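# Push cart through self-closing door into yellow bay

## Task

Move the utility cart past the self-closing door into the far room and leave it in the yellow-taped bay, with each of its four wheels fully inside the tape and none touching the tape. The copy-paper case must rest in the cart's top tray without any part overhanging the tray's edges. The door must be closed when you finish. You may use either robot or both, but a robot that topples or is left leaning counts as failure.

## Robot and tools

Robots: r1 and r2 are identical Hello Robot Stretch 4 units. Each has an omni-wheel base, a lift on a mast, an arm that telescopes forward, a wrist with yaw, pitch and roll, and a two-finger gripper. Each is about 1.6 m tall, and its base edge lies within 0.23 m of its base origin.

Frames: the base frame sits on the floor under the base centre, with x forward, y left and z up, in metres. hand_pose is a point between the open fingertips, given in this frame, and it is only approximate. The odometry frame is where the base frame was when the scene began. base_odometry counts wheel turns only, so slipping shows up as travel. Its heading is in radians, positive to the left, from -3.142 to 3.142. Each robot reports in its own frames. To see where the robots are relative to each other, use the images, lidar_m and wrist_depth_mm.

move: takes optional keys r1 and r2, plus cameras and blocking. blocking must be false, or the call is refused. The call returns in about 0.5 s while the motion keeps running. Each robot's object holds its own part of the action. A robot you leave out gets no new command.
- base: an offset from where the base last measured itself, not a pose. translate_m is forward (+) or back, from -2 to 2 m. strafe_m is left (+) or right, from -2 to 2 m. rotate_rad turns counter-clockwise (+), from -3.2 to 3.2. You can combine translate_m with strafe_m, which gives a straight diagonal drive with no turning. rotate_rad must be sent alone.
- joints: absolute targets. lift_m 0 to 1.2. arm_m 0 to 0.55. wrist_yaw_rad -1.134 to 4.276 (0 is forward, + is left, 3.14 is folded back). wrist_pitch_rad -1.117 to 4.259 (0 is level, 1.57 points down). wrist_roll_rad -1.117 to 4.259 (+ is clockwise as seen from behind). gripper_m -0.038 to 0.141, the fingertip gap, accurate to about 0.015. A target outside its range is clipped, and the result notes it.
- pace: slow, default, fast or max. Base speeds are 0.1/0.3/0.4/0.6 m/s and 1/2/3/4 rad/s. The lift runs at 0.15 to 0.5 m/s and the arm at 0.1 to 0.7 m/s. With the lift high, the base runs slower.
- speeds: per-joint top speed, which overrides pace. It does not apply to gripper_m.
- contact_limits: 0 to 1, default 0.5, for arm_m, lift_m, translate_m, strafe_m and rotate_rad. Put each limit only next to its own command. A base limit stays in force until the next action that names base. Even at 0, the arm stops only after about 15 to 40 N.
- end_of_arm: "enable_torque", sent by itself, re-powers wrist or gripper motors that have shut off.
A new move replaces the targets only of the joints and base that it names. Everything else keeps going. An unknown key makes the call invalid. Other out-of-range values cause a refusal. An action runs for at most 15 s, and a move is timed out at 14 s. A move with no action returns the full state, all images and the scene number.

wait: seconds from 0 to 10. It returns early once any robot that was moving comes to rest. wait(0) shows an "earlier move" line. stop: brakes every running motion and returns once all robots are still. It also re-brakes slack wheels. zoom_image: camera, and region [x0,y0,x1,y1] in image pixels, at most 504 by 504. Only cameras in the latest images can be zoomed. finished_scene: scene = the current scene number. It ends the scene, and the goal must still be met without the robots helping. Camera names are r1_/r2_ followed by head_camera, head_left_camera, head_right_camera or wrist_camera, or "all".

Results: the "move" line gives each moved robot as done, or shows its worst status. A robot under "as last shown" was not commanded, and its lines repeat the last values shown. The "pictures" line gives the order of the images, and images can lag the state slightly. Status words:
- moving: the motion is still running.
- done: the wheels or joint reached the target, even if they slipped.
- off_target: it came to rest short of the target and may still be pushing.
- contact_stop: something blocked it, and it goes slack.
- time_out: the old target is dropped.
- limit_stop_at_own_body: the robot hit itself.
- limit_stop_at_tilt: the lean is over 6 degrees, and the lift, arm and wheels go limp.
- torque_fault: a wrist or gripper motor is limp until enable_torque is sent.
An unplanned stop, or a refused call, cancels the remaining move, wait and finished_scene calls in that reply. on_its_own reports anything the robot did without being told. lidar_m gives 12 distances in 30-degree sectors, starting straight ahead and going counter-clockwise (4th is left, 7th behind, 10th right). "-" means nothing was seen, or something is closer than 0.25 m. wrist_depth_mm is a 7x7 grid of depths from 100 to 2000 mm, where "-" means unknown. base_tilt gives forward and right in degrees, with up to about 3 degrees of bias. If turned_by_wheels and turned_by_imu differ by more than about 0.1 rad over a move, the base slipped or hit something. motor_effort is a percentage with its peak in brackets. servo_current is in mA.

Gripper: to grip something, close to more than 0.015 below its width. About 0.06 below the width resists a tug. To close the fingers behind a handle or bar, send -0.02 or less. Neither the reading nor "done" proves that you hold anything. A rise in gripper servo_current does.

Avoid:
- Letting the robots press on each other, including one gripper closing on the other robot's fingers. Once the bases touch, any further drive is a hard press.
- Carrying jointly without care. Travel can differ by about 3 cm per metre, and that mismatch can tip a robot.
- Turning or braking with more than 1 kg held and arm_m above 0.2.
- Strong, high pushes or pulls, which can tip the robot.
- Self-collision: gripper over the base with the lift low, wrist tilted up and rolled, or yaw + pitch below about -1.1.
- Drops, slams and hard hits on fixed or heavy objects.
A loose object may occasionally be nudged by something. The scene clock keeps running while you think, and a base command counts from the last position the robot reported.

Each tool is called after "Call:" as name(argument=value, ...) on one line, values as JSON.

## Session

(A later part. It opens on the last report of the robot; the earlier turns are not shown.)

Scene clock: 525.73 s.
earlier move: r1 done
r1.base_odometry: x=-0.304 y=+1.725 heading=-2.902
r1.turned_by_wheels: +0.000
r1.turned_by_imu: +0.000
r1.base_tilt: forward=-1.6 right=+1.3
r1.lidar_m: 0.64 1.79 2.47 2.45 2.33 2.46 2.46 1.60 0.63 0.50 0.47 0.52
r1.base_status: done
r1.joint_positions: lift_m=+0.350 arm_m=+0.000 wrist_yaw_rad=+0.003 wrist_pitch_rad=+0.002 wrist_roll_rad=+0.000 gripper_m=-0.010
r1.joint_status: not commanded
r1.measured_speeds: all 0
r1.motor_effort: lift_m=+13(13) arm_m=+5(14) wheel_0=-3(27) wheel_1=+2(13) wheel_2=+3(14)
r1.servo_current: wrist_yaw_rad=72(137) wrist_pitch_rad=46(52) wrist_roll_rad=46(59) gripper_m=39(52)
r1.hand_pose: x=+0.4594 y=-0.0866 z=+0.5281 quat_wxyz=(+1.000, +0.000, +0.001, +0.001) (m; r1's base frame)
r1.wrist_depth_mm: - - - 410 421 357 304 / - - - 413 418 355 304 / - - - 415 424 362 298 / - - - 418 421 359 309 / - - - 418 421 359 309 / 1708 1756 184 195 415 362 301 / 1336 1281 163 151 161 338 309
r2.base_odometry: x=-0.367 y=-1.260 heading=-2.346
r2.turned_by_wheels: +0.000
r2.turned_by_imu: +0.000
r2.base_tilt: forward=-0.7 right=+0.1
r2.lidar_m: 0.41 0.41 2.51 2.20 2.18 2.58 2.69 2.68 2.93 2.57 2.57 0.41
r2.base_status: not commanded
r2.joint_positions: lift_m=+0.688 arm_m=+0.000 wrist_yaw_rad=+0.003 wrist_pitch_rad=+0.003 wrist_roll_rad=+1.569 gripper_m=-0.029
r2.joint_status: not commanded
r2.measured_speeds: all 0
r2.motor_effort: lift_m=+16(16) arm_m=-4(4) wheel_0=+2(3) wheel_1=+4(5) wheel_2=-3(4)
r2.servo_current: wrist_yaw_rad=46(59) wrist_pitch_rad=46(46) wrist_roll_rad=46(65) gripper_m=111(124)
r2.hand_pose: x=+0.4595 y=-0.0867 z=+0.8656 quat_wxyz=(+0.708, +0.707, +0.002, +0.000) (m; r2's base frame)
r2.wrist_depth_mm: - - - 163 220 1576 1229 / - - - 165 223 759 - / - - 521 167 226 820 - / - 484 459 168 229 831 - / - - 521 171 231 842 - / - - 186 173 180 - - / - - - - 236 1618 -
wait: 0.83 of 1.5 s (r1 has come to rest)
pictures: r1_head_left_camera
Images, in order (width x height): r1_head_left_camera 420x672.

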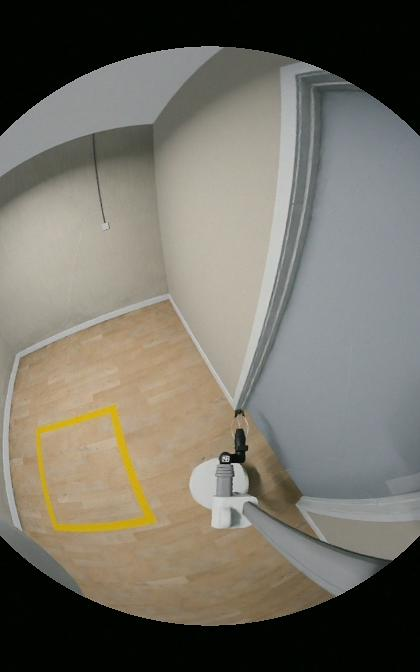

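Call:
move(blocking=false, r1={"base": {"rotate_rad": -1.108}, "joints": {"wrist_yaw_rad": 3.09}})

Call:
wait(seconds=1.5)

Call:
wait(seconds=1.5, cameras=["r1_head_left_camera", "r1_head_camera"])

Scene clock: 532.33 s.
move: r1 moving
r1.base_odometry: x=-0.304 y=+1.725 heading=+3.129
r1.turned_by_wheels: -0.252
r1.turned_by_imu: -0.253
r1.base_tilt: forward=-1.6 right=+1.3
r1.lidar_m: 0.60 0.87 2.34 2.70 2.35 2.37 2.71 2.39 0.84 0.57 0.49 0.50
r1.base_status: rotate_rad moving
r1.joint_positions: lift_m=+0.350 arm_m=+0.000 wrist_yaw_rad=+0.587 wrist_pitch_rad=+0.002 wrist_roll_rad=+0.000 gripper_m=-0.010
r1.joint_status: wrist_yaw_rad moving
r1.measured_speeds: translate_m=+0.000 strafe_m=+0.000 rotate_rad=-0.976 lift_m=+0.000 arm_m=+0.000 wrist_yaw_rad=+1.820 wrist_pitch_rad=+0.000 wrist_roll_rad=+0.000
r1.motor_effort: lift_m=+13(13) arm_m=+5(5) wheel_0=+8(8) wheel_1=+6(7) wheel_2=+6(7)
r1.servo_current: wrist_yaw_rad=78(104) wrist_pitch_rad=39(46) wrist_roll_rad=52(65) gripper_m=39(46)
r1.hand_pose: x=+0.4593 y=+0.0868 z=+0.5281 quat_wxyz=(+0.957, +0.000, +0.001, +0.289) (m; r1's base frame)
r1.wrist_depth_mm: - - - - 397 359 349 / - - - - 399 364 353 / - - - - 404 368 355 / - - - - 382 366 345 / - - - - 407 366 357 / 1708 1921 1708 195 181 368 355 / 1336 1255 181 150 142 366 355
r2: as last shown
r2.base_tilt: forward=-0.7 right=+0.0
r2.lidar_m: 0.41 0.42 2.49 2.19 2.18 2.61 2.70 2.71 2.96 2.57 2.58 0.42
r2.motor_effort: lift_m=+16(16) arm_m=-4(4) wheel_0=+3(3) wheel_1=+4(5) wheel_2=-4(4)
r2.servo_current: wrist_yaw_rad=39(52) wrist_pitch_rad=39(46) wrist_roll_rad=46(59) gripper_m=111(117)
r2.wrist_depth_mm: - - - 163 220 1576 1205 / - - - 165 224 759 - / - - 517 167 225 820 - / - 480 462 168 229 842 - / - - 517 170 231 831 - / - - 186 173 179 - - / - - - - 236 1618 -
pictures: none

Scene clock: 533.83 s.
earlier move: r1 moving
r1.base_odometry: x=-0.304 y=+1.724 heading=+2.273
r1.turned_by_wheels: -0.855
r1.turned_by_imu: -0.860
r1.base_tilt: forward=-1.6 right=+1.3
r1.lidar_m: 0.47 0.49 0.63 1.48 2.42 2.49 2.37 2.45 2.47 1.95 0.65 0.53
r1.base_status: done
r1.joint_positions: lift_m=+0.350 arm_m=+0.000 wrist_yaw_rad=+3.085 wrist_pitch_rad=+0.002 wrist_roll_rad=+0.000 gripper_m=-0.010
r1.joint_status: wrist_yaw_rad moving
r1.measured_speeds: translate_m=+0.000 strafe_m=+0.000 rotate_rad=+0.000 lift_m=+0.000 arm_m=+0.000 wrist_yaw_rad=+0.167 wrist_pitch_rad=+0.000 wrist_roll_rad=+0.000
r1.motor_effort: lift_m=+13(13) arm_m=+5(5) wheel_0=+3(9) wheel_1=+0(9) wheel_2=+0(7)
r1.servo_current: wrist_yaw_rad=39(124) wrist_pitch_rad=39(52) wrist_roll_rad=46(65) gripper_m=46(46)
r1.hand_pose: x=-0.1121 y=+0.1037 z=+0.5281 quat_wxyz=(+0.028, -0.001, +0.000, +1.000) (m; r1's base frame)
r1.wrist_depth_mm: - 137 - - - - - / - 138 - - - - - / 114 138 235 - - - - / 132 149 - - - - - / - - - - - - - / 1921 1983 1756 195 1756 1921 1808 / 1397 1281 181 181 153 1229 1366
r2.base_odometry: x=-0.367 y=-1.260 heading=-2.346
r2.turned_by_wheels: +0.000
r2.turned_by_imu: +0.000
r2.base_tilt: forward=-0.7 right=+0.1
r2.lidar_m: 0.40 0.43 2.52 2.19 2.19 2.59 2.70 2.68 2.94 2.55 2.57 0.44
r2.base_status: not commanded
r2.joint_positions: lift_m=+0.688 arm_m=+0.000 wrist_yaw_rad=+0.003 wrist_pitch_rad=+0.003 wrist_roll_rad=+1.569 gripper_m=-0.029
r2.joint_status: not commanded
r2.measured_speeds: all 0
r2.motor_effort: lift_m=+16(16) arm_m=-4(4) wheel_0=+3(3) wheel_1=+4(5) wheel_2=-3(4)
r2.servo_current: wrist_yaw_rad=39(59) wrist_pitch_rad=39(46) wrist_roll_rad=39(59) gripper_m=111(124)
r2.hand_pose: x=+0.4595 y=-0.0867 z=+0.8656 quat_wxyz=(+0.708, +0.707, +0.002, +0.000) (m; r2's base frame)
r2.wrist_depth_mm: - - - 163 220 1537 1205 / - - - 165 224 750 - / - - 517 166 226 831 - / - 480 462 169 229 831 - / - - 517 170 232 842 - / - - 187 173 180 - - / - - - - 238 1618 -
wait: 1.50 s; no rest
pictures: none

Scene clock: 534.17 s.
earlier move: r1 done
r1.base_odometry: x=-0.304 y=+1.724 heading=+2.273
r1.turned_by_wheels: +0.000
r1.turned_by_imu: +0.000
r1.base_tilt: forward=-1.6 right=+1.3
r1.lidar_m: 0.49 0.50 0.64 1.47 2.41 2.49 2.38 2.47 2.51 1.96 0.66 0.51
r1.base_status: done
r1.joint_positions: lift_m=+0.350 arm_m=+0.000 wrist_yaw_rad=+3.087 wrist_pitch_rad=+0.002 wrist_roll_rad=+0.000 gripper_m=-0.010
r1.joint_status: all done
r1.measured_speeds: all 0
r1.motor_effort: lift_m=+13(13) arm_m=+5(5) wheel_0=+4(9) wheel_1=+0(9) wheel_2=+0(7)
r1.servo_current: wrist_yaw_rad=39(124) wrist_pitch_rad=39(52) wrist_roll_rad=46(65) gripper_m=46(52)
r1.hand_pose: x=-0.1124 y=+0.1030 z=+0.5281 quat_wxyz=(+0.027, -0.001, +0.000, +1.000) (m; r1's base frame)
r1.wrist_depth_mm: - 137 - - - - - / - 137 - - - - - / 111 138 210 - - - - / 128 141 - - - - - / - - - - - - - / 1921 1921 1756 194 1921 1863 1808 / 1397 1308 181 180 153 1281 1336
r2.base_odometry: x=-0.367 y=-1.260 heading=-2.346
r2.turned_by_wheels: +0.000
r2.turned_by_imu: +0.000
r2.base_tilt: forward=-0.6 right=+0.0
r2.lidar_m: 0.40 0.43 2.51 2.18 2.19 2.62 2.66 2.71 2.93 2.53 2.56 0.43
r2.base_status: not commanded
r2.joint_positions: lift_m=+0.688 arm_m=+0.000 wrist_yaw_rad=+0.003 wrist_pitch_rad=+0.003 wrist_roll_rad=+1.569 gripper_m=-0.029
r2.joint_status: not commanded
r2.measured_speeds: all 0
r2.motor_effort: lift_m=+16(16) arm_m=-4(4) wheel_0=+3(3) wheel_1=+4(5) wheel_2=-3(4)
r2.servo_current: wrist_yaw_rad=39(59) wrist_pitch_rad=39(46) wrist_roll_rad=33(59) gripper_m=117(124)
r2.hand_pose: x=+0.4595 y=-0.0867 z=+0.8656 quat_wxyz=(+0.708, +0.707, +0.002, +0.000) (m; r2's base frame)
r2.wrist_depth_mm: - - - 162 220 1499 1229 / - - - 164 223 759 - / - - 517 167 226 820 - / - 480 466 169 229 831 - / - - 512 170 231 842 - / - - 186 173 179 - - / - - - - 236 1618 -
wait: 0.33 of 1.5 s (r1 has come to rest)
pictures: r1_head_camera, r1_head_left_camera
Images, in order (width x height): r1_head_camera 420x560, r1_head_left_camera 420x672.

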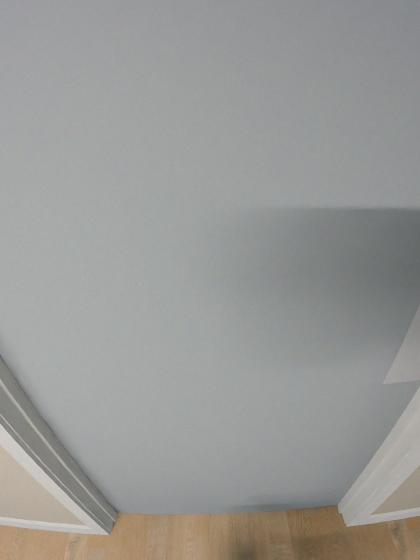

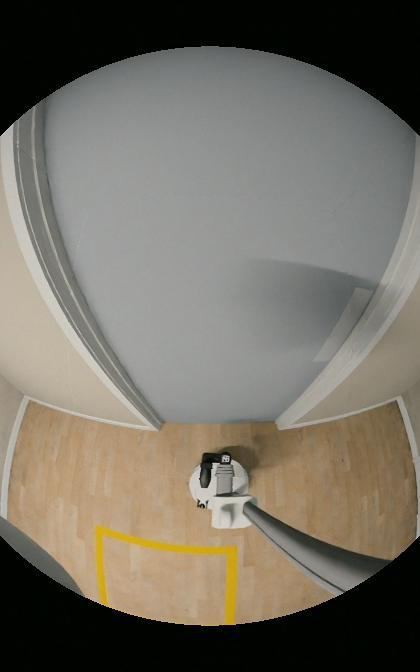

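Call:
move(blocking=false, r1={"base": {"translate_m": 0.22, "strafe_m": -0.11}, "pace": "slow"})

Call:
wait(seconds=3)

Call:
move(blocking=false, r1={"base": {"translate_m": 0.30}, "pace": "slow", "contact_limits": {"translate_m": 1.0}})

Call:
wait(seconds=2, cameras=["r1_head_left_camera"])

Call:
wait(seconds=2, cameras=["r1_head_left_camera", "r2_head_camera"])

Scene clock: 550.17 s.
move: r1 moving
r1.base_odometry: x=-0.307 y=+1.738 heading=+2.274
r1.turned_by_wheels: +0.000
r1.turned_by_imu: +0.000
r1.base_tilt: forward=-1.6 right=+1.3
r1.lidar_m: 0.47 0.50 0.62 1.46 2.42 2.50 2.37 2.47 2.49 1.89 0.62 0.50
r1.base_status: translate_m moving; strafe_m moving
r1.joint_positions: lift_m=+0.350 arm_m=+0.000 wrist_yaw_rad=+3.087 wrist_pitch_rad=+0.002 wrist_roll_rad=+0.000 gripper_m=-0.010
r1.joint_status: not commanded
r1.measured_speeds: translate_m=+0.049 strafe_m=-0.024 rotate_rad=+0.000 lift_m=+0.000 arm_m=+0.000 wrist_yaw_rad=+0.000 wrist_pitch_rad=+0.000 wrist_roll_rad=+0.000
r1.motor_effort: lift_m=+13(13) arm_m=+5(5) wheel_0=+7(8) wheel_1=+1(5) wheel_2=-5(6)
r1.servo_current: wrist_yaw_rad=46(78) wrist_pitch_rad=33(46) wrist_roll_rad=46(59) gripper_m=39(46)
r1.hand_pose: x=-0.1124 y=+0.1030 z=+0.5281 quat_wxyz=(+0.027, -0.001, +0.000, +1.000) (m; r1's base frame)
r1.wrist_depth_mm: - 137 - - - - - / - 138 - - - - - / 111 137 209 - - - - / 128 141 - - - - - / - - - - - - - / 1921 1921 1808 194 1708 1863 1808 / 1336 1281 180 180 152 1281 1308
r2: as last shown
r2.base_tilt: forward=-0.7 right=+0.1
r2.lidar_m: 0.40 0.42 2.52 2.18 2.19 2.57 2.69 2.67 2.91 2.57 2.58 0.42
r2.servo_current: wrist_yaw_rad=39(52) wrist_pitch_rad=39(46) wrist_roll_rad=52(59) gripper_m=111(117)
r2.wrist_depth_mm: - - - 163 221 1537 1229 / - - - 165 224 768 - / - - 517 167 226 820 - / - 480 462 169 229 831 - / - - 521 171 231 854 - / - - 187 173 179 - - / - - - - 238 1576 -
pictures: none

Scene clock: 553.17 s.
earlier move: r1 moving
r1.base_odometry: x=-0.362 y=+1.963 heading=+2.274
r1.turned_by_wheels: +0.000
r1.turned_by_imu: -0.001
r1.base_tilt: forward=-1.6 right=+1.2
r1.lidar_m: 0.27 0.28 0.38 0.75 2.54 2.71 2.59 2.68 2.36 0.97 0.43 0.27
r1.base_status: translate_m moving; strafe_m moving
r1.joint_positions: lift_m=+0.350 arm_m=+0.000 wrist_yaw_rad=+3.087 wrist_pitch_rad=+0.002 wrist_roll_rad=+0.000 gripper_m=-0.010
r1.joint_status: not commanded
r1.measured_speeds: all 0
r1.motor_effort: lift_m=+13(13) arm_m=+4(5) wheel_0=+6(8) wheel_1=+1(5) wheel_2=-1(7)
r1.servo_current: wrist_yaw_rad=52(85) wrist_pitch_rad=46(52) wrist_roll_rad=52(65) gripper_m=46(52)
r1.hand_pose: x=-0.1124 y=+0.1030 z=+0.5281 quat_wxyz=(+0.027, -0.001, +0.000, +1.000) (m; r1's base frame)
r1.wrist_depth_mm: - 137 - - - - - / - 137 - - - - - / 111 137 210 - - - - / 128 141 - - - - - / - - - - - - - / 1863 1921 1756 195 1921 1921 1808 / 1366 1281 181 180 153 1308 1255
r2.base_odometry: x=-0.367 y=-1.260 heading=-2.346
r2.turned_by_wheels: +0.000
r2.turned_by_imu: +0.000
r2.base_tilt: forward=-0.6 right=+0.1
r2.lidar_m: 0.38 0.44 2.47 2.19 2.19 2.62 2.69 2.70 2.94 2.52 2.58 0.43
r2.base_status: not commanded
r2.joint_positions: lift_m=+0.688 arm_m=+0.000 wrist_yaw_rad=+0.003 wrist_pitch_rad=+0.003 wrist_roll_rad=+1.569 gripper_m=-0.029
r2.joint_status: not commanded
r2.measured_speeds: all 0
r2.motor_effort: lift_m=+16(16) arm_m=-4(4) wheel_0=+3(3) wheel_1=+4(5) wheel_2=-3(4)
r2.servo_current: wrist_yaw_rad=46(65) wrist_pitch_rad=39(46) wrist_roll_rad=46(65) gripper_m=117(124)
r2.hand_pose: x=+0.4595 y=-0.0867 z=+0.8656 quat_wxyz=(+0.708, +0.707, +0.002, +0.000) (m; r2's base frame)
r2.wrist_depth_mm: - - - 163 220 1537 1205 / - - - 165 223 768 - / - - 517 167 227 820 - / - 480 462 168 229 831 - / - - 512 170 232 842 - / - - 186 173 179 - - / - - - - 237 1618 -
wait: 3.00 s; no rest
pictures: none

Scene clock: 553.67 s.
earlier move: r1 done
move: r1 moving
r1.base_odometry: x=-0.370 y=+1.973 heading=+2.274
r1.turned_by_wheels: +0.000
r1.turned_by_imu: +0.000
r1.base_tilt: forward=-1.6 right=+1.3
r1.lidar_m: 0.26 0.26 0.37 0.66 2.54 2.75 2.61 2.71 2.36 0.93 0.41 0.27
r1.base_status: translate_m moving
r1.joint_positions: lift_m=+0.350 arm_m=+0.000 wrist_yaw_rad=+3.087 wrist_pitch_rad=+0.002 wrist_roll_rad=+0.000 gripper_m=-0.010
r1.joint_status: not commanded
r1.measured_speeds: translate_m=+0.049 strafe_m=+0.000 rotate_rad=+0.002 lift_m=+0.000 arm_m=+0.000 wrist_yaw_rad=+0.000 wrist_pitch_rad=+0.000 wrist_roll_rad=+0.000
r1.motor_effort: lift_m=+13(13) arm_m=+5(5) wheel_0=+5(7) wheel_1=+5(7) wheel_2=-5(6)
r1.servo_current: wrist_yaw_rad=46(78) wrist_pitch_rad=39(46) wrist_roll_rad=33(65) gripper_m=46(46)
r1.contact_limits: translate_m 1
r1.hand_pose: x=-0.1124 y=+0.1030 z=+0.5281 quat_wxyz=(+0.027, -0.001, +0.000, +1.000) (m; r1's base frame)
r1.wrist_depth_mm: - 137 - - - - - / - 137 - - - - - / 111 138 210 - - - - / 128 141 - - - - - / - - - - - - - / 1983 1921 1756 195 1863 1921 1863 / 1366 1281 180 180 152 1308 1255
r2: as last shown
r2.base_tilt: forward=-0.7 right=+0.0
r2.lidar_m: 0.43 0.44 2.51 2.18 2.20 2.62 2.68 2.68 2.91 2.53 2.56 0.42
r2.motor_effort: lift_m=+16(16) arm_m=-4(4) wheel_0=+2(3) wheel_1=+4(5) wheel_2=-3(3)
r2.servo_current: wrist_yaw_rad=52(52) wrist_pitch_rad=46(46) wrist_roll_rad=33(59) gripper_m=117(124)
r2.wrist_depth_mm: - - - 163 221 1576 1229 / - - - 165 223 759 - / - - 512 167 225 831 - / - 480 462 168 229 842 - / - - 521 171 232 831 - / - - 186 173 180 - - / - - - - 237 1537 -
pictures: none

Scene clock: 555.67 s.
earlier move: r1 moving
r1.base_odometry: x=-0.491 y=+2.116 heading=+2.275
r1.turned_by_wheels: +0.001
r1.turned_by_imu: +0.012
r1.base_tilt: forward=-1.6 right=+1.3
r1.lidar_m: 0.25 0.25 0.25 0.49 2.54 2.89 2.78 2.90 2.38 0.36 0.38 0.25
r1.base_status: translate_m moving
r1.joint_positions: lift_m=+0.350 arm_m=-0.001 wrist_yaw_rad=+3.101 wrist_pitch_rad=+0.002 wrist_roll_rad=+0.000 gripper_m=-0.010
r1.joint_status: not commanded
r1.measured_speeds: translate_m=+0.100 strafe_m=-0.004 rotate_rad=+0.000 lift_m=+0.000 arm_m=-0.002 wrist_yaw_rad=+0.008 wrist_pitch_rad=+0.000 wrist_roll_rad=+0.000
r1.motor_effort: lift_m=+14(14) arm_m=+10(10) wheel_0=+12(21) wheel_1=+18(18) wheel_2=-15(21)
r1.servo_current: wrist_yaw_rad=85(85) wrist_pitch_rad=46(52) wrist_roll_rad=52(65) gripper_m=52(52)
r1.contact_limits: translate_m 1
r1.hand_pose: x=-0.1142 y=+0.0990 z=+0.5280 quat_wxyz=(+0.020, -0.001, +0.000, +1.000) (m; r1's base frame)
r1.wrist_depth_mm: - 136 - - - - - / - 136 188 - - - - / 106 134 179 - - - - / 122 136 267 - - - - / - - - - - - - / 1921 1921 1756 195 1863 1921 1808 / 1366 1308 180 180 152 1336 1336
r2.base_odometry: x=-0.367 y=-1.260 heading=-2.346
r2.turned_by_wheels: +0.000
r2.turned_by_imu: +0.000
r2.base_tilt: forward=-0.7 right=+0.0
r2.lidar_m: 0.38 0.42 2.51 2.18 2.18 2.55 2.69 2.69 2.96 2.55 2.56 0.41
r2.base_status: not commanded
r2.joint_positions: lift_m=+0.688 arm_m=+0.000 wrist_yaw_rad=+0.003 wrist_pitch_rad=+0.003 wrist_roll_rad=+1.569 gripper_m=-0.029
r2.joint_status: not commanded
r2.measured_speeds: all 0
r2.motor_effort: lift_m=+16(16) arm_m=-4(4) wheel_0=+3(3) wheel_1=+4(5) wheel_2=-3(4)
r2.servo_current: wrist_yaw_rad=52(59) wrist_pitch_rad=39(46) wrist_roll_rad=33(59) gripper_m=111(124)
r2.hand_pose: x=+0.4595 y=-0.0867 z=+0.8656 quat_wxyz=(+0.708, +0.707, +0.002, +0.000) (m; r2's base frame)
r2.wrist_depth_mm: - - - 163 221 1537 1205 / - - - 165 224 768 - / - - 517 166 226 820 - / - 484 462 169 229 831 - / - - 521 170 232 842 - / - - 186 173 179 - - / - - - - 238 1618 -
wait: 2.00 s; no rest
pictures: r1_head_left_camera
Images, in order (width x height): r1_head_left_camera 420x672.

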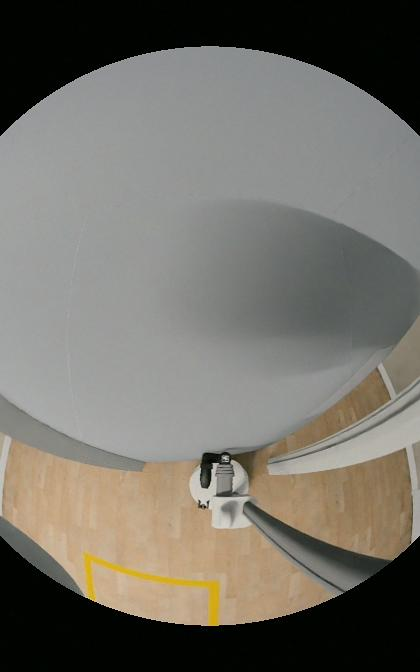

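Scene clock: 557.43 s.
earlier move: r1 done
r1.base_odometry: x=-0.555 y=+2.192 heading=+2.275
r1.turned_by_wheels: +0.000
r1.turned_by_imu: +0.021
r1.base_tilt: forward=-1.6 right=+1.3
r1.lidar_m: 0.25 0.25 0.25 0.36 2.53 3.00 2.87 3.00 2.44 0.38 2.35 0.26
r1.base_status: done
r1.joint_positions: lift_m=+0.350 arm_m=-0.001 wrist_yaw_rad=+3.102 wrist_pitch_rad=+0.002 wrist_roll_rad=+0.000 gripper_m=-0.010
r1.joint_status: not commanded
r1.measured_speeds: all 0
r1.motor_effort: lift_m=+14(14) arm_m=+11(11) wheel_0=+13(21) wheel_1=+14(19) wheel_2=-12(21)
r1.servo_current: wrist_yaw_rad=72(85) wrist_pitch_rad=33(52) wrist_roll_rad=52(65) gripper_m=46(52)
r1.contact_limits: translate_m 1
r1.hand_pose: x=-0.1144 y=+0.0988 z=+0.5280 quat_wxyz=(+0.020, -0.001, +0.000, +1.000) (m; r1's base frame)
r1.wrist_depth_mm: - 135 - - - - - / - 136 208 - - - - / 106 134 179 - - - - / 122 136 266 - - - - / - - - - - - - / - 1921 1708 195 - 1921 1863 / 1366 1308 180 151 153 1336 1336
r2.base_odometry: x=-0.367 y=-1.260 heading=-2.346
r2.turned_by_wheels: +0.000
r2.turned_by_imu: +0.000
r2.base_tilt: forward=-0.6 right=+0.1
r2.lidar_m: 0.39 0.41 2.52 2.18 2.19 2.60 2.68 2.69 2.97 2.56 2.58 0.43
r2.base_status: not commanded
r2.joint_positions: lift_m=+0.688 arm_m=+0.000 wrist_yaw_rad=+0.003 wrist_pitch_rad=+0.003 wrist_roll_rad=+1.569 gripper_m=-0.029
r2.joint_status: not commanded
r2.measured_speeds: all 0
r2.motor_effort: lift_m=+16(16) arm_m=-4(4) wheel_0=+3(3) wheel_1=+4(5) wheel_2=-3(4)
r2.servo_current: wrist_yaw_rad=52(59) wrist_pitch_rad=39(46) wrist_roll_rad=46(59) gripper_m=111(124)
r2.hand_pose: x=+0.4595 y=-0.0867 z=+0.8656 quat_wxyz=(+0.708, +0.707, +0.002, +0.000) (m; r2's base frame)
r2.wrist_depth_mm: - - - 163 220 1576 1229 / - - - 164 224 768 - / - - 517 167 226 831 - / - 480 466 169 229 831 - / - - 521 171 232 842 - / - - 186 173 180 - - / - - - - 237 1618 -
wait: 1.77 of 2 s (r1 has come to rest)
pictures: r1_head_left_camera, r2_head_camera
Images, in order (width x height): r1_head_left_camera 420x672, r2_head_camera 420x560.

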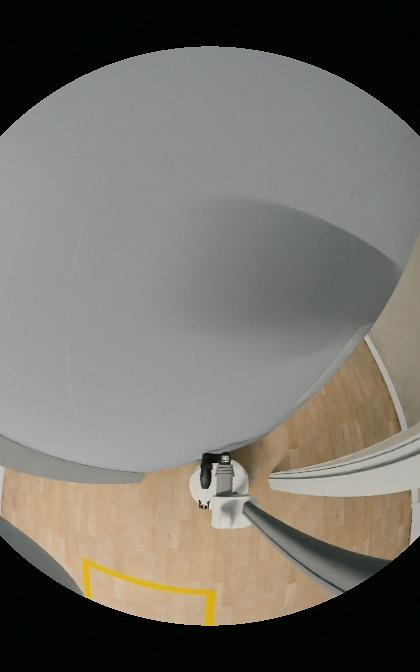

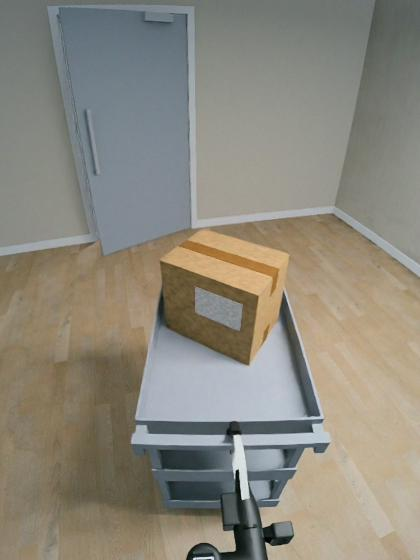

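Call:
move(blocking=false, r1={"base": {"translate_m": 0.40}, "pace": "slow", "contact_limits": {"translate_m": 1.0}})

Call:
wait(seconds=2.5, cameras=["r1_head_left_camera"])

Call:
wait(seconds=2.5, cameras=["r1_head_left_camera", "r2_head_camera"])

Scene clock: 563.80 s.
move: r1 moving
r1.base_odometry: x=-0.563 y=+2.201 heading=+2.276
r1.turned_by_wheels: +0.001
r1.turned_by_imu: +0.007
r1.base_tilt: forward=-1.6 right=+1.3
r1.lidar_m: 0.25 0.25 0.25 0.37 2.53 3.01 2.91 3.04 2.46 0.36 2.35 0.25
r1.base_status: translate_m moving
r1.joint_positions: lift_m=+0.350 arm_m=-0.001 wrist_yaw_rad=+3.102 wrist_pitch_rad=+0.002 wrist_roll_rad=+0.000 gripper_m=-0.010
r1.joint_status: not commanded
r1.measured_speeds: translate_m=+0.049 strafe_m=+0.000 rotate_rad=+0.003 lift_m=+0.000 arm_m=+0.000 wrist_yaw_rad=+0.000 wrist_pitch_rad=+0.000 wrist_roll_rad=+0.000
r1.motor_effort: lift_m=+14(14) arm_m=+11(11) wheel_0=+13(13) wheel_1=+17(19) wheel_2=-19(20)
r1.servo_current: wrist_yaw_rad=72(85) wrist_pitch_rad=33(46) wrist_roll_rad=39(65) gripper_m=39(46)
r1.contact_limits: translate_m 1
r1.hand_pose: x=-0.1144 y=+0.0988 z=+0.5280 quat_wxyz=(+0.020, -0.001, +0.000, +1.000) (m; r1's base frame)
r1.wrist_depth_mm: - 135 - - - - - / - 135 208 - - - - / 106 134 178 - - - - / 122 137 266 - - - - / - - - - - - - / 1921 1921 1708 195 1983 1921 1863 / 1366 1308 180 151 153 1336 1308
r2: as last shown
r2.lidar_m: 0.41 0.42 2.50 2.19 2.16 2.60 2.70 2.71 2.94 2.57 2.57 0.43
r2.motor_effort: lift_m=+16(16) arm_m=-4(4) wheel_0=+2(3) wheel_1=+4(5) wheel_2=-4(4)
r2.servo_current: wrist_yaw_rad=46(59) wrist_pitch_rad=39(46) wrist_roll_rad=59(59) gripper_m=117(117)
r2.wrist_depth_mm: - - - 162 220 1537 1182 / - - - 165 224 759 - / - - 517 167 226 820 - / - 484 466 169 229 842 - / - - 517 171 232 831 - / - - 187 172 180 - - / - - - - 236 1618 -
pictures: none

Scene clock: 566.30 s.
earlier move: r1 moving
r1.base_odometry: x=-0.718 y=+2.382 heading=+2.275
r1.turned_by_wheels: +0.000
r1.turned_by_imu: +0.021
r1.base_tilt: forward=-1.6 right=+1.3
r1.lidar_m: 0.25 0.25 0.25 0.25 0.52 3.21 3.14 3.28 0.44 0.82 2.36 0.40
r1.base_status: translate_m moving
r1.joint_positions: lift_m=+0.350 arm_m=-0.001 wrist_yaw_rad=+3.102 wrist_pitch_rad=+0.002 wrist_roll_rad=+0.000 gripper_m=-0.010
r1.joint_status: not commanded
r1.measured_speeds: translate_m=+0.102 strafe_m=+0.001 rotate_rad=+0.002 lift_m=+0.000 arm_m=+0.000 wrist_yaw_rad=+0.000 wrist_pitch_rad=+0.000 wrist_roll_rad=+0.000
r1.motor_effort: lift_m=+14(14) arm_m=+11(11) wheel_0=+7(16) wheel_1=+14(20) wheel_2=-15(20)
r1.servo_current: wrist_yaw_rad=59(91) wrist_pitch_rad=39(52) wrist_roll_rad=46(65) gripper_m=46(52)
r1.contact_limits: translate_m 1
r1.hand_pose: x=-0.1144 y=+0.0988 z=+0.5280 quat_wxyz=(+0.020, -0.001, +0.000, +1.000) (m; r1's base frame)
r1.wrist_depth_mm: - 136 - - - - - / - 135 195 - - - - / 106 135 182 - - - - / 120 136 273 - - - - / - - - - - - - / 1863 1921 1756 195 1921 1863 1863 / 1366 1308 180 151 152 1281 1281
r2.base_odometry: x=-0.367 y=-1.260 heading=-2.346
r2.turned_by_wheels: +0.000
r2.turned_by_imu: +0.000
r2.base_tilt: forward=-0.7 right=+0.1
r2.lidar_m: 0.39 0.42 2.54 2.18 2.20 2.59 2.69 2.70 2.93 2.56 2.56 0.40
r2.base_status: not commanded
r2.joint_positions: lift_m=+0.688 arm_m=+0.000 wrist_yaw_rad=+0.003 wrist_pitch_rad=+0.003 wrist_roll_rad=+1.569 gripper_m=-0.029
r2.joint_status: not commanded
r2.measured_speeds: all 0
r2.motor_effort: lift_m=+16(16) arm_m=-4(4) wheel_0=+2(3) wheel_1=+4(5) wheel_2=-3(4)
r2.servo_current: wrist_yaw_rad=39(65) wrist_pitch_rad=39(46) wrist_roll_rad=52(65) gripper_m=117(124)
r2.hand_pose: x=+0.4595 y=-0.0867 z=+0.8656 quat_wxyz=(+0.708, +0.707, +0.002, +0.000) (m; r2's base frame)
r2.wrist_depth_mm: - - - 163 221 1576 1229 / - - - 164 223 759 - / - - 517 167 225 820 - / - 484 466 169 229 831 - / - - 521 171 232 831 - / - - 186 173 180 - - / - - - - 237 1618 -
wait: 2.50 s; no rest
pictures: r1_head_left_camera
Images, in order (width x height): r1_head_left_camera 420x672.

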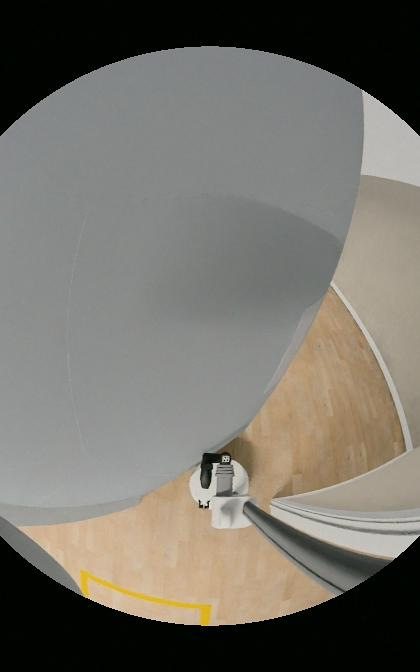

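Scene clock: 568.57 s.
earlier move: r1 done
r1.base_odometry: x=-0.814 y=+2.496 heading=+2.275
r1.turned_by_wheels: +0.000
r1.turned_by_imu: +0.000
r1.base_tilt: forward=-1.6 right=+1.3
r1.lidar_m: 0.25 0.25 - 0.25 0.37 3.37 3.30 0.57 0.54 1.48 2.39 3.33
r1.base_status: done
r1.joint_positions: lift_m=+0.350 arm_m=+0.000 wrist_yaw_rad=+3.093 wrist_pitch_rad=+0.002 wrist_roll_rad=+0.000 gripper_m=-0.010
r1.joint_status: not commanded
r1.measured_speeds: all 0
r1.motor_effort: lift_m=+14(14) arm_m=+5(11) wheel_0=+4(16) wheel_1=+12(20) wheel_2=-8(20)
r1.servo_current: wrist_yaw_rad=46(91) wrist_pitch_rad=39(52) wrist_roll_rad=59(65) gripper_m=39(52)
r1.contact_limits: translate_m 1
r1.hand_pose: x=-0.1130 y=+0.1014 z=+0.5280 quat_wxyz=(+0.024, -0.001, +0.000, +1.000) (m; r1's base frame)
r1.wrist_depth_mm: - 137 - - - - - / - 137 - - - - - / 109 137 202 - - - - / 123 138 - - - - - / - - - - - - - / 1983 1983 1756 195 1808 1808 1808 / 1397 1281 180 181 153 1336 1308
r2.base_odometry: x=-0.367 y=-1.260 heading=-2.346
r2.turned_by_wheels: +0.000
r2.turned_by_imu: +0.000
r2.base_tilt: forward=-0.7 right=+0.1
r2.lidar_m: 0.39 0.42 2.53 2.19 2.19 2.59 2.69 2.71 2.94 2.55 2.56 0.40
r2.base_status: not commanded
r2.joint_positions: lift_m=+0.688 arm_m=+0.000 wrist_yaw_rad=+0.003 wrist_pitch_rad=+0.003 wrist_roll_rad=+1.569 gripper_m=-0.029
r2.joint_status: not commanded
r2.measured_speeds: all 0
r2.motor_effort: lift_m=+16(16) arm_m=-4(4) wheel_0=+3(3) wheel_1=+4(5) wheel_2=-3(4)
r2.servo_current: wrist_yaw_rad=59(65) wrist_pitch_rad=39(46) wrist_roll_rad=46(65) gripper_m=111(124)
r2.hand_pose: x=+0.4595 y=-0.0867 z=+0.8656 quat_wxyz=(+0.708, +0.707, +0.002, +0.000) (m; r2's base frame)
r2.wrist_depth_mm: - - - 162 220 1537 1229 / - - - 164 223 768 - / - - 517 167 226 831 - / - 484 466 169 229 820 - / - - 521 171 231 854 - / - - 186 173 179 - - / - - - - 237 1618 -
wait: 2.27 of 2.5 s (r1 has come to rest)
pictures: r1_head_left_camera, r2_head_camera
Images, in order (width x height): r1_head_left_camera 420x672, r2_head_camera 420x560.

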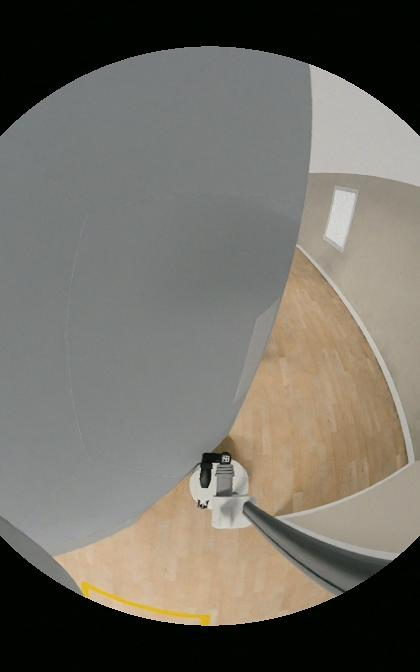

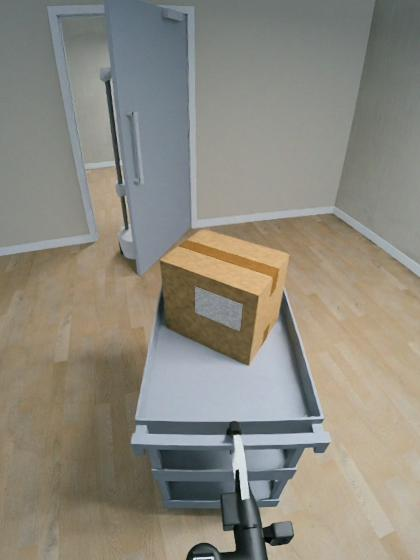

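Call:
move(blocking=false, r1={"base": {"translate_m": 0.2, "strafe_m": 0.25}, "pace": "slow", "contact_limits": {"translate_m": 1.0}})

Call:
wait(seconds=2, cameras=["r1_head_left_camera"])

Call:
wait(seconds=2.5, cameras=["r1_head_left_camera", "r2_head_camera"])

Scene clock: 577.80 s.
move: r1 moving
r1.base_odometry: x=-0.827 y=+2.496 heading=+2.275
r1.turned_by_wheels: +0.000
r1.turned_by_imu: -0.001
r1.base_tilt: forward=-1.6 right=+1.3
r1.lidar_m: 0.25 0.25 - 0.25 0.37 3.38 3.31 0.56 0.55 1.50 2.40 3.35
r1.base_status: translate_m moving; strafe_m moving
r1.joint_positions: lift_m=+0.350 arm_m=+0.000 wrist_yaw_rad=+3.093 wrist_pitch_rad=+0.002 wrist_roll_rad=+0.000 gripper_m=-0.010
r1.joint_status: not commanded
r1.measured_speeds: translate_m=+0.030 strafe_m=+0.038 rotate_rad=+0.001 lift_m=+0.000 arm_m=+0.000 wrist_yaw_rad=+0.000 wrist_pitch_rad=+0.000 wrist_roll_rad=+0.000
r1.motor_effort: lift_m=+14(14) arm_m=+5(5) wheel_0=-13(15) wheel_1=+18(18) wheel_2=-9(12)
r1.servo_current: wrist_yaw_rad=33(65) wrist_pitch_rad=46(46) wrist_roll_rad=46(72) gripper_m=33(46)
r1.contact_limits: translate_m 1
r1.hand_pose: x=-0.1130 y=+0.1014 z=+0.5280 quat_wxyz=(+0.024, -0.001, +0.000, +1.000) (m; r1's base frame)
r1.wrist_depth_mm: - 137 - - - - - / - 137 - - - - - / 109 138 202 - - - - / 123 138 - - - - - / - - - - - - - / 1863 1921 1808 195 1921 1863 1756 / 1366 1308 180 181 153 1336 1308
r2: as last shown
r2.base_tilt: forward=-0.6 right=+0.0
r2.lidar_m: 0.37 0.43 2.49 2.19 2.19 2.60 2.69 2.70 2.93 2.57 2.58 0.42
r2.motor_effort: lift_m=+16(16) arm_m=-3(4) wheel_0=+3(3) wheel_1=+4(5) wheel_2=-3(4)
r2.servo_current: wrist_yaw_rad=39(46) wrist_pitch_rad=46(52) wrist_roll_rad=46(59) gripper_m=117(117)
r2.wrist_depth_mm: - - - 163 220 1576 1205 / - - - 165 224 759 - / - - 517 167 226 831 - / - 480 462 168 229 831 - / - - 517 171 232 831 - / - - 187 173 179 - - / - - - - 237 1576 -
pictures: none

Scene clock: 579.80 s.
earlier move: r1 moving
r1.base_odometry: x=-1.015 y=+2.490 heading=+2.276
r1.turned_by_wheels: +0.001
r1.turned_by_imu: +0.002
r1.base_tilt: forward=-1.6 right=+1.3
r1.lidar_m: 0.35 0.25 - 0.25 0.25 0.53 3.43 0.79 0.74 2.03 2.55 3.56
r1.base_status: translate_m moving; strafe_m moving
r1.joint_positions: lift_m=+0.350 arm_m=+0.000 wrist_yaw_rad=+3.093 wrist_pitch_rad=+0.002 wrist_roll_rad=+0.000 gripper_m=-0.010
r1.joint_status: not commanded
r1.measured_speeds: translate_m=+0.064 strafe_m=+0.078 rotate_rad=+0.003 lift_m=+0.000 arm_m=+0.000 wrist_yaw_rad=+0.000 wrist_pitch_rad=+0.000 wrist_roll_rad=+0.000
r1.motor_effort: lift_m=+14(14) arm_m=+5(5) wheel_0=-5(16) wheel_1=+14(18) wheel_2=-8(12)
r1.servo_current: wrist_yaw_rad=52(72) wrist_pitch_rad=46(46) wrist_roll_rad=59(72) gripper_m=46(52)
r1.contact_limits: translate_m 1
r1.hand_pose: x=-0.1130 y=+0.1014 z=+0.5280 quat_wxyz=(+0.024, -0.001, +0.000, +1.000) (m; r1's base frame)
r1.wrist_depth_mm: - 136 - - - - 273 / - 137 - - - - 309 / 109 137 202 - - - 279 / 123 138 - - - - 317 / - - - - - - 281 / 1983 1921 1708 194 1921 1576 279 / 1366 1308 180 180 153 492 309
r2.base_odometry: x=-0.367 y=-1.260 heading=-2.346
r2.turned_by_wheels: +0.000
r2.turned_by_imu: +0.000
r2.base_tilt: forward=-0.7 right=+0.1
r2.lidar_m: 0.38 0.43 2.51 2.19 2.17 2.61 2.67 2.67 2.95 2.54 2.58 0.43
r2.base_status: not commanded
r2.joint_positions: lift_m=+0.688 arm_m=+0.000 wrist_yaw_rad=+0.003 wrist_pitch_rad=+0.003 wrist_roll_rad=+1.569 gripper_m=-0.029
r2.joint_status: not commanded
r2.measured_speeds: all 0
r2.motor_effort: lift_m=+16(16) arm_m=-4(4) wheel_0=+2(3) wheel_1=+4(5) wheel_2=-3(4)
r2.servo_current: wrist_yaw_rad=59(65) wrist_pitch_rad=39(52) wrist_roll_rad=33(59) gripper_m=111(124)
r2.hand_pose: x=+0.4595 y=-0.0867 z=+0.8656 quat_wxyz=(+0.708, +0.707, +0.002, +0.000) (m; r2's base frame)
r2.wrist_depth_mm: - - - 163 220 1537 1205 / - - - 164 223 768 - / - - 517 167 226 820 - / - 480 462 168 229 820 - / - - 517 171 232 842 - / - - 187 173 180 - - / - - - - 238 1576 -
wait: 2.00 s; no rest
pictures: r1_head_left_camera
Images, in order (width x height): r1_head_left_camera 420x672.

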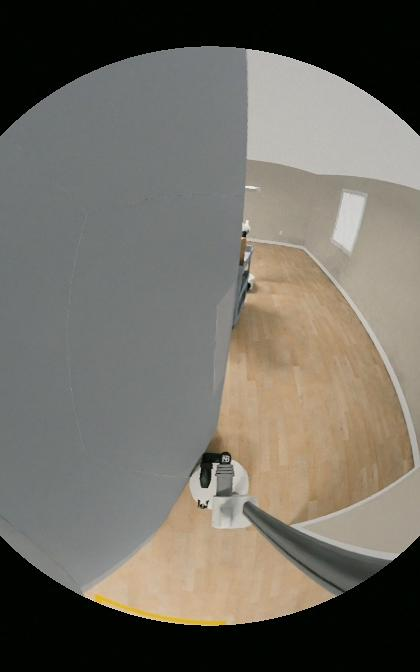

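Scene clock: 581.77 s.
earlier move: r1 done
r1.base_odometry: x=-1.134 y=+2.487 heading=+2.275
r1.turned_by_wheels: +0.000
r1.turned_by_imu: +0.001
r1.base_tilt: forward=-1.6 right=+1.3
r1.lidar_m: 0.48 0.25 0.25 - 0.25 0.35 3.49 0.92 0.84 2.31 2.67 3.71
r1.base_status: done
r1.joint_positions: lift_m=+0.350 arm_m=+0.000 wrist_yaw_rad=+3.093 wrist_pitch_rad=+0.002 wrist_roll_rad=+0.000 gripper_m=-0.010
r1.joint_status: not commanded
r1.measured_speeds: all 0
r1.motor_effort: lift_m=+14(14) arm_m=+5(5) wheel_0=-7(16) wheel_1=+9(18) wheel_2=-5(12)
r1.servo_current: wrist_yaw_rad=39(72) wrist_pitch_rad=39(52) wrist_roll_rad=46(72) gripper_m=39(52)
r1.contact_limits: translate_m 1
r1.hand_pose: x=-0.1130 y=+0.1014 z=+0.5280 quat_wxyz=(+0.024, -0.001, +0.000, +1.000) (m; r1's base frame)
r1.wrist_depth_mm: - 137 - - - 304 195 / - 137 - - - 306 196 / 109 137 202 - - 307 198 / 123 138 - - - 310 198 / - - - - - 310 200 / 1921 1921 1708 194 554 310 198 / 1366 1255 180 180 152 253 197
r2.base_odometry: x=-0.367 y=-1.260 heading=-2.346
r2.turned_by_wheels: +0.000
r2.turned_by_imu: +0.000
r2.base_tilt: forward=-0.6 right=+0.1
r2.lidar_m: 0.39 0.44 2.49 2.20 2.20 2.56 2.67 2.71 2.91 2.55 2.57 0.40
r2.base_status: not commanded
r2.joint_positions: lift_m=+0.688 arm_m=+0.000 wrist_yaw_rad=+0.003 wrist_pitch_rad=+0.003 wrist_roll_rad=+1.569 gripper_m=-0.029
r2.joint_status: not commanded
r2.measured_speeds: all 0
r2.motor_effort: lift_m=+16(16) arm_m=-4(4) wheel_0=+3(3) wheel_1=+5(5) wheel_2=-3(4)
r2.servo_current: wrist_yaw_rad=59(65) wrist_pitch_rad=33(52) wrist_roll_rad=52(59) gripper_m=117(124)
r2.hand_pose: x=+0.4595 y=-0.0867 z=+0.8656 quat_wxyz=(+0.708, +0.707, +0.002, +0.000) (m; r2's base frame)
r2.wrist_depth_mm: - - - 163 220 1576 1205 / - - - 164 224 759 - / - - 512 167 226 820 - / - 484 462 169 229 842 - / - - 517 171 233 842 - / - - 186 173 180 - - / - - - - 238 1618 -
wait: 1.97 of 2.5 s (r1 has come to rest)
pictures: r1_head_left_camera, r2_head_camera
Images, in order (width x height): r1_head_left_camera 420x672, r2_head_camera 420x560.

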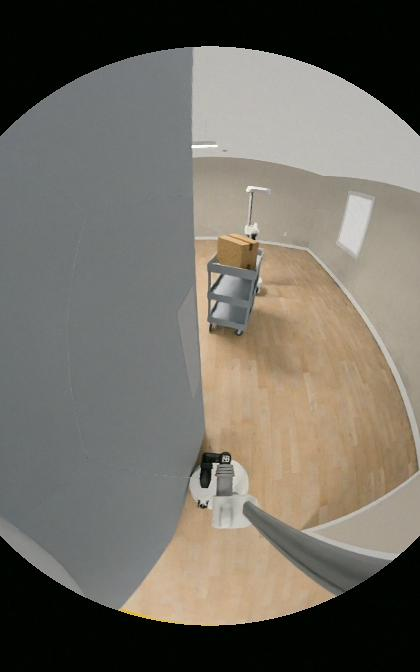

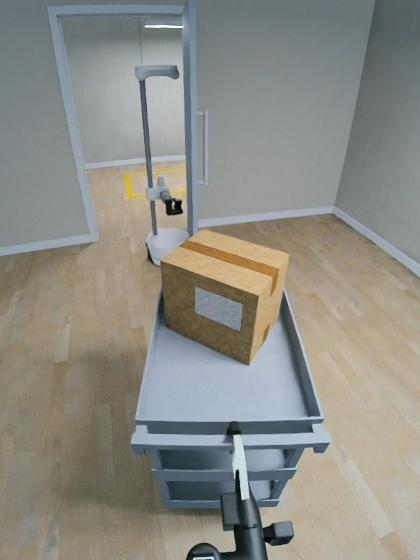

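Call:
move(blocking=false, r1={"base": {"translate_m": 0.1, "strafe_m": 0.25}, "pace": "slow", "contact_limits": {"translate_m": 0.6}})

Call:
wait(seconds=4.5, cameras=["r1_head_left_camera", "r2_head_camera"])

Scene clock: 588.00 s.
move: r1 moving
r1.base_odometry: x=-1.146 y=+2.483 heading=+2.275
r1.turned_by_wheels: +0.000
r1.turned_by_imu: +0.000
r1.base_tilt: forward=-1.6 right=+1.3
r1.lidar_m: 1.48 0.25 0.25 - 0.25 0.39 3.51 0.95 0.86 2.32 2.68 3.71
r1.base_status: translate_m moving; strafe_m moving
r1.joint_positions: lift_m=+0.350 arm_m=+0.000 wrist_yaw_rad=+3.093 wrist_pitch_rad=+0.002 wrist_roll_rad=+0.000 gripper_m=-0.010
r1.joint_status: not commanded
r1.measured_speeds: translate_m=+0.018 strafe_m=+0.046 rotate_rad=-0.001 lift_m=+0.000 arm_m=+0.000 wrist_yaw_rad=+0.000 wrist_pitch_rad=+0.000 wrist_roll_rad=+0.000
r1.motor_effort: lift_m=+14(14) arm_m=+5(5) wheel_0=-10(11) wheel_1=+15(16) wheel_2=-6(7)
r1.servo_current: wrist_yaw_rad=59(65) wrist_pitch_rad=46(52) wrist_roll_rad=59(65) gripper_m=39(52)
r1.contact_limits: translate_m 0.6
r1.hand_pose: x=-0.1130 y=+0.1014 z=+0.5280 quat_wxyz=(+0.024, -0.001, +0.000, +1.000) (m; r1's base frame)
r1.wrist_depth_mm: - 137 - - - 289 190 / - 137 - - - 291 191 / 109 137 202 - - 294 193 / 123 138 - - - 297 194 / - - - - - 297 194 / 1863 1921 1808 195 500 294 193 / 1366 1308 180 180 153 242 193
r2: as last shown
r2.lidar_m: 0.41 0.45 2.52 2.15 2.20 2.57 2.69 2.67 2.92 2.56 2.57 0.42
r2.motor_effort: lift_m=+16(16) arm_m=-4(5) wheel_0=+2(3) wheel_1=+4(4) wheel_2=-3(3)
r2.servo_current: wrist_yaw_rad=59(59) wrist_pitch_rad=39(39) wrist_roll_rad=52(59) gripper_m=117(117)
r2.wrist_depth_mm: - - - 163 220 1537 1205 / - - - 165 223 759 - / - - 517 167 225 820 - / - 480 459 169 229 820 - / - - 517 170 232 820 - / - - 187 173 180 - - / - - - - 237 1618 -
pictures: none

Scene clock: 592.50 s.
earlier move: r1 contact_stop
r1.base_odometry: x=-1.328 y=+2.437 heading=+2.292
r1.turned_by_wheels: +0.017
r1.turned_by_imu: +0.029
r1.base_tilt: forward=-1.6 right=+1.3
r1.lidar_m: 1.46 0.30 0.25 - 0.25 0.27 3.69 3.78 1.01 2.72 2.89 1.46
r1.base_status: translate_m contact_stop; strafe_m contact_stop
r1.joint_positions: lift_m=+0.350 arm_m=+0.000 wrist_yaw_rad=+3.092 wrist_pitch_rad=+0.002 wrist_roll_rad=+0.000 gripper_m=-0.010
r1.joint_status: not commanded
r1.measured_speeds: translate_m=+0.000 strafe_m=-0.020 rotate_rad=+0.000 lift_m=+0.000 arm_m=+0.000 wrist_yaw_rad=+0.000 wrist_pitch_rad=+0.000 wrist_roll_rad=+0.000
r1.on_its_own: the wheels are slack since a contact_stop
r1.motor_effort: lift_m=+15(15) arm_m=+5(5) wheel_0=+1(29) wheel_1=+1(32) wheel_2=+0(7)
r1.servo_current: wrist_yaw_rad=59(78) wrist_pitch_rad=33(52) wrist_roll_rad=52(65) gripper_m=52(52)
r1.contact_limits: translate_m 0.6
r1.hand_pose: x=-0.1129 y=+0.1015 z=+0.5280 quat_wxyz=(+0.025, -0.001, +0.000, +1.000) (m; r1's base frame)
r1.wrist_depth_mm: 136 138 - - 317 195 - / 109 138 - - 319 196 - / 116 139 250 - 324 196 - / 135 153 - - 324 198 - / - - - - 325 198 161 / 1863 1863 1808 195 276 198 - / 1366 1281 181 180 161 187 -
r2.base_odometry: x=-0.367 y=-1.260 heading=-2.346
r2.turned_by_wheels: +0.000
r2.turned_by_imu: +0.001
r2.base_tilt: forward=-0.7 right=+0.1
r2.lidar_m: 0.40 0.43 2.48 2.17 2.18 2.59 2.68 2.70 2.96 2.56 2.56 0.41
r2.base_status: not commanded
r2.joint_positions: lift_m=+0.688 arm_m=+0.000 wrist_yaw_rad=+0.003 wrist_pitch_rad=+0.003 wrist_roll_rad=+1.569 gripper_m=-0.029
r2.joint_status: not commanded
r2.measured_speeds: all 0
r2.motor_effort: lift_m=+16(16) arm_m=-4(5) wheel_0=+3(3) wheel_1=+4(5) wheel_2=-3(4)
r2.servo_current: wrist_yaw_rad=52(72) wrist_pitch_rad=46(52) wrist_roll_rad=52(65) gripper_m=111(124)
r2.hand_pose: x=+0.4595 y=-0.0867 z=+0.8656 quat_wxyz=(+0.708, +0.707, +0.002, +0.000) (m; r2's base frame)
r2.wrist_depth_mm: - - - 163 220 1576 1229 / - - - 165 224 759 - / - - 517 167 226 831 - / - 480 459 168 229 831 - / - - 517 171 232 842 - / - - 186 173 180 - - / - - - - 236 1576 -
wait: 4.50 s; no rest
pictures: r1_head_left_camera, r2_head_camera
Images, in order (width x height): r1_head_left_camera 420x672, r2_head_camera 420x560.

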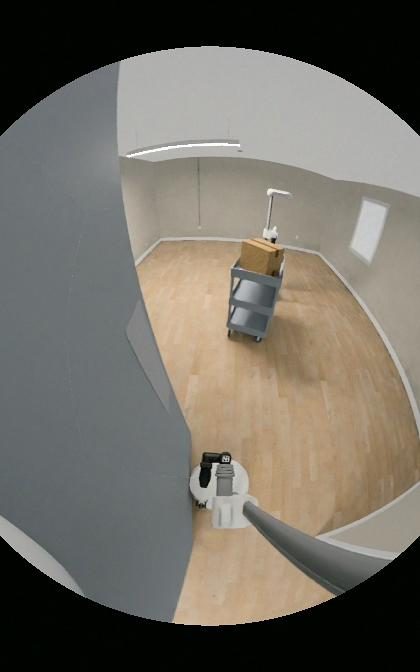

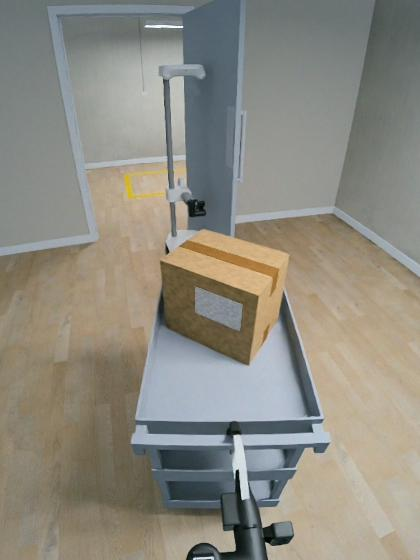

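Call:
stop(cameras=["r1_head_left_camera", "r1_head_right_camera", "r2_head_camera", "r2_head_left_camera"])

Scene clock: 596.17 s.
earlier move: r1 contact_stop
stop: r1's wheels hold again
r1.base_odometry: x=-1.288 y=+2.471 heading=+2.299
r1.turned_by_wheels: +0.007
r1.turned_by_imu: +0.007
r1.base_tilt: forward=-1.6 right=+1.3
r1.lidar_m: 1.44 0.26 0.25 - 0.25 0.29 3.71 1.04 1.00 2.66 2.82 1.45
r1.base_status: translate_m contact_stop (by the wheels' count: +0.086 of +0.100); strafe_m contact_stop (by the wheels' count: +0.127 of +0.250)
r1.joint_positions: lift_m=+0.350 arm_m=+0.000 wrist_yaw_rad=+3.092 wrist_pitch_rad=+0.002 wrist_roll_rad=+0.000 gripper_m=-0.010
r1.joint_status: not commanded
r1.measured_speeds: all 0
r1.motor_effort: lift_m=+15(15) arm_m=+5(5) wheel_0=-2(29) wheel_1=+3(32) wheel_2=+0(7)
r1.servo_current: wrist_yaw_rad=65(78) wrist_pitch_rad=39(52) wrist_roll_rad=59(72) gripper_m=46(52)
r1.contact_limits: translate_m 0.6
r1.hand_pose: x=-0.1129 y=+0.1015 z=+0.5280 quat_wxyz=(+0.025, -0.001, +0.000, +1.000) (m; r1's base frame)
r1.wrist_depth_mm: 135 138 - - 382 221 - / 109 138 - - 389 211 - / 116 139 249 - 394 211 165 / 135 153 - - 394 211 - / - - - - 397 212 166 / 1983 1921 1756 195 290 212 166 / 1366 1308 181 180 161 186 -
r2.base_odometry: x=-0.367 y=-1.260 heading=-2.346
r2.turned_by_wheels: +0.000
r2.turned_by_imu: +0.001
r2.base_tilt: forward=-0.7 right=+0.1
r2.lidar_m: 0.40 0.41 2.50 2.18 2.19 2.60 2.69 2.70 2.94 2.54 2.57 0.43
r2.base_status: not commanded
r2.joint_positions: lift_m=+0.688 arm_m=+0.000 wrist_yaw_rad=+0.003 wrist_pitch_rad=+0.003 wrist_roll_rad=+1.569 gripper_m=-0.029
r2.joint_status: not commanded
r2.measured_speeds: all 0
r2.motor_effort: lift_m=+16(16) arm_m=-4(5) wheel_0=+2(3) wheel_1=+4(5) wheel_2=-3(4)
r2.servo_current: wrist_yaw_rad=46(72) wrist_pitch_rad=39(52) wrist_roll_rad=52(65) gripper_m=117(124)
r2.hand_pose: x=+0.4595 y=-0.0867 z=+0.8656 quat_wxyz=(+0.708, +0.707, +0.002, +0.000) (m; r2's base frame)
r2.wrist_depth_mm: - - - 162 220 1576 1205 / - - - 164 223 759 - / - - 512 167 226 820 - / - 480 466 168 229 831 - / - - 521 171 232 842 - / - - 186 173 180 - - / - - - - 237 1618 -
pictures: r1_head_left_camera, r1_head_right_camera, r2_head_camera, r2_head_left_camera
Images, in order (width x height): r1_head_left_camera 420x672, r1_head_right_camera 420x672, r2_head_camera 420x560, r2_head_left_camera 420x672.

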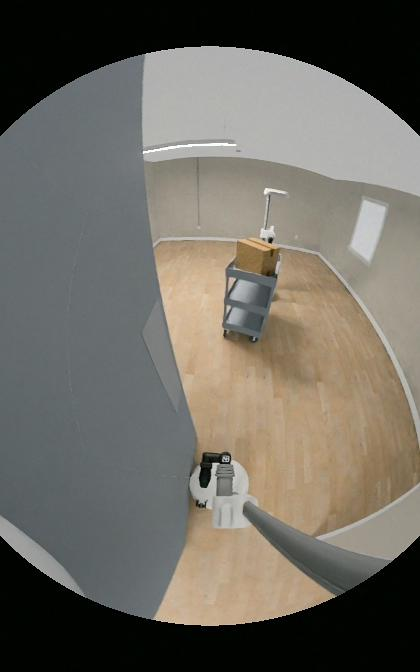

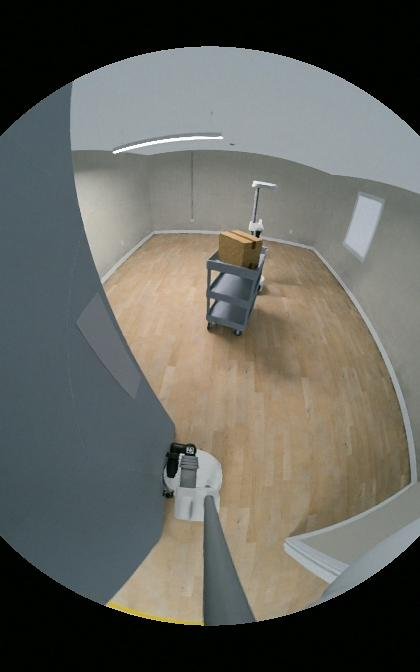

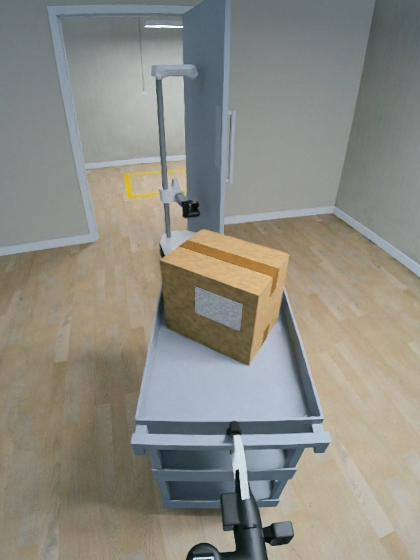

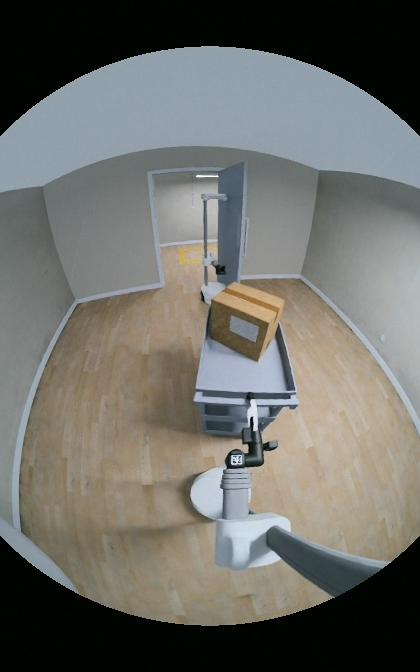

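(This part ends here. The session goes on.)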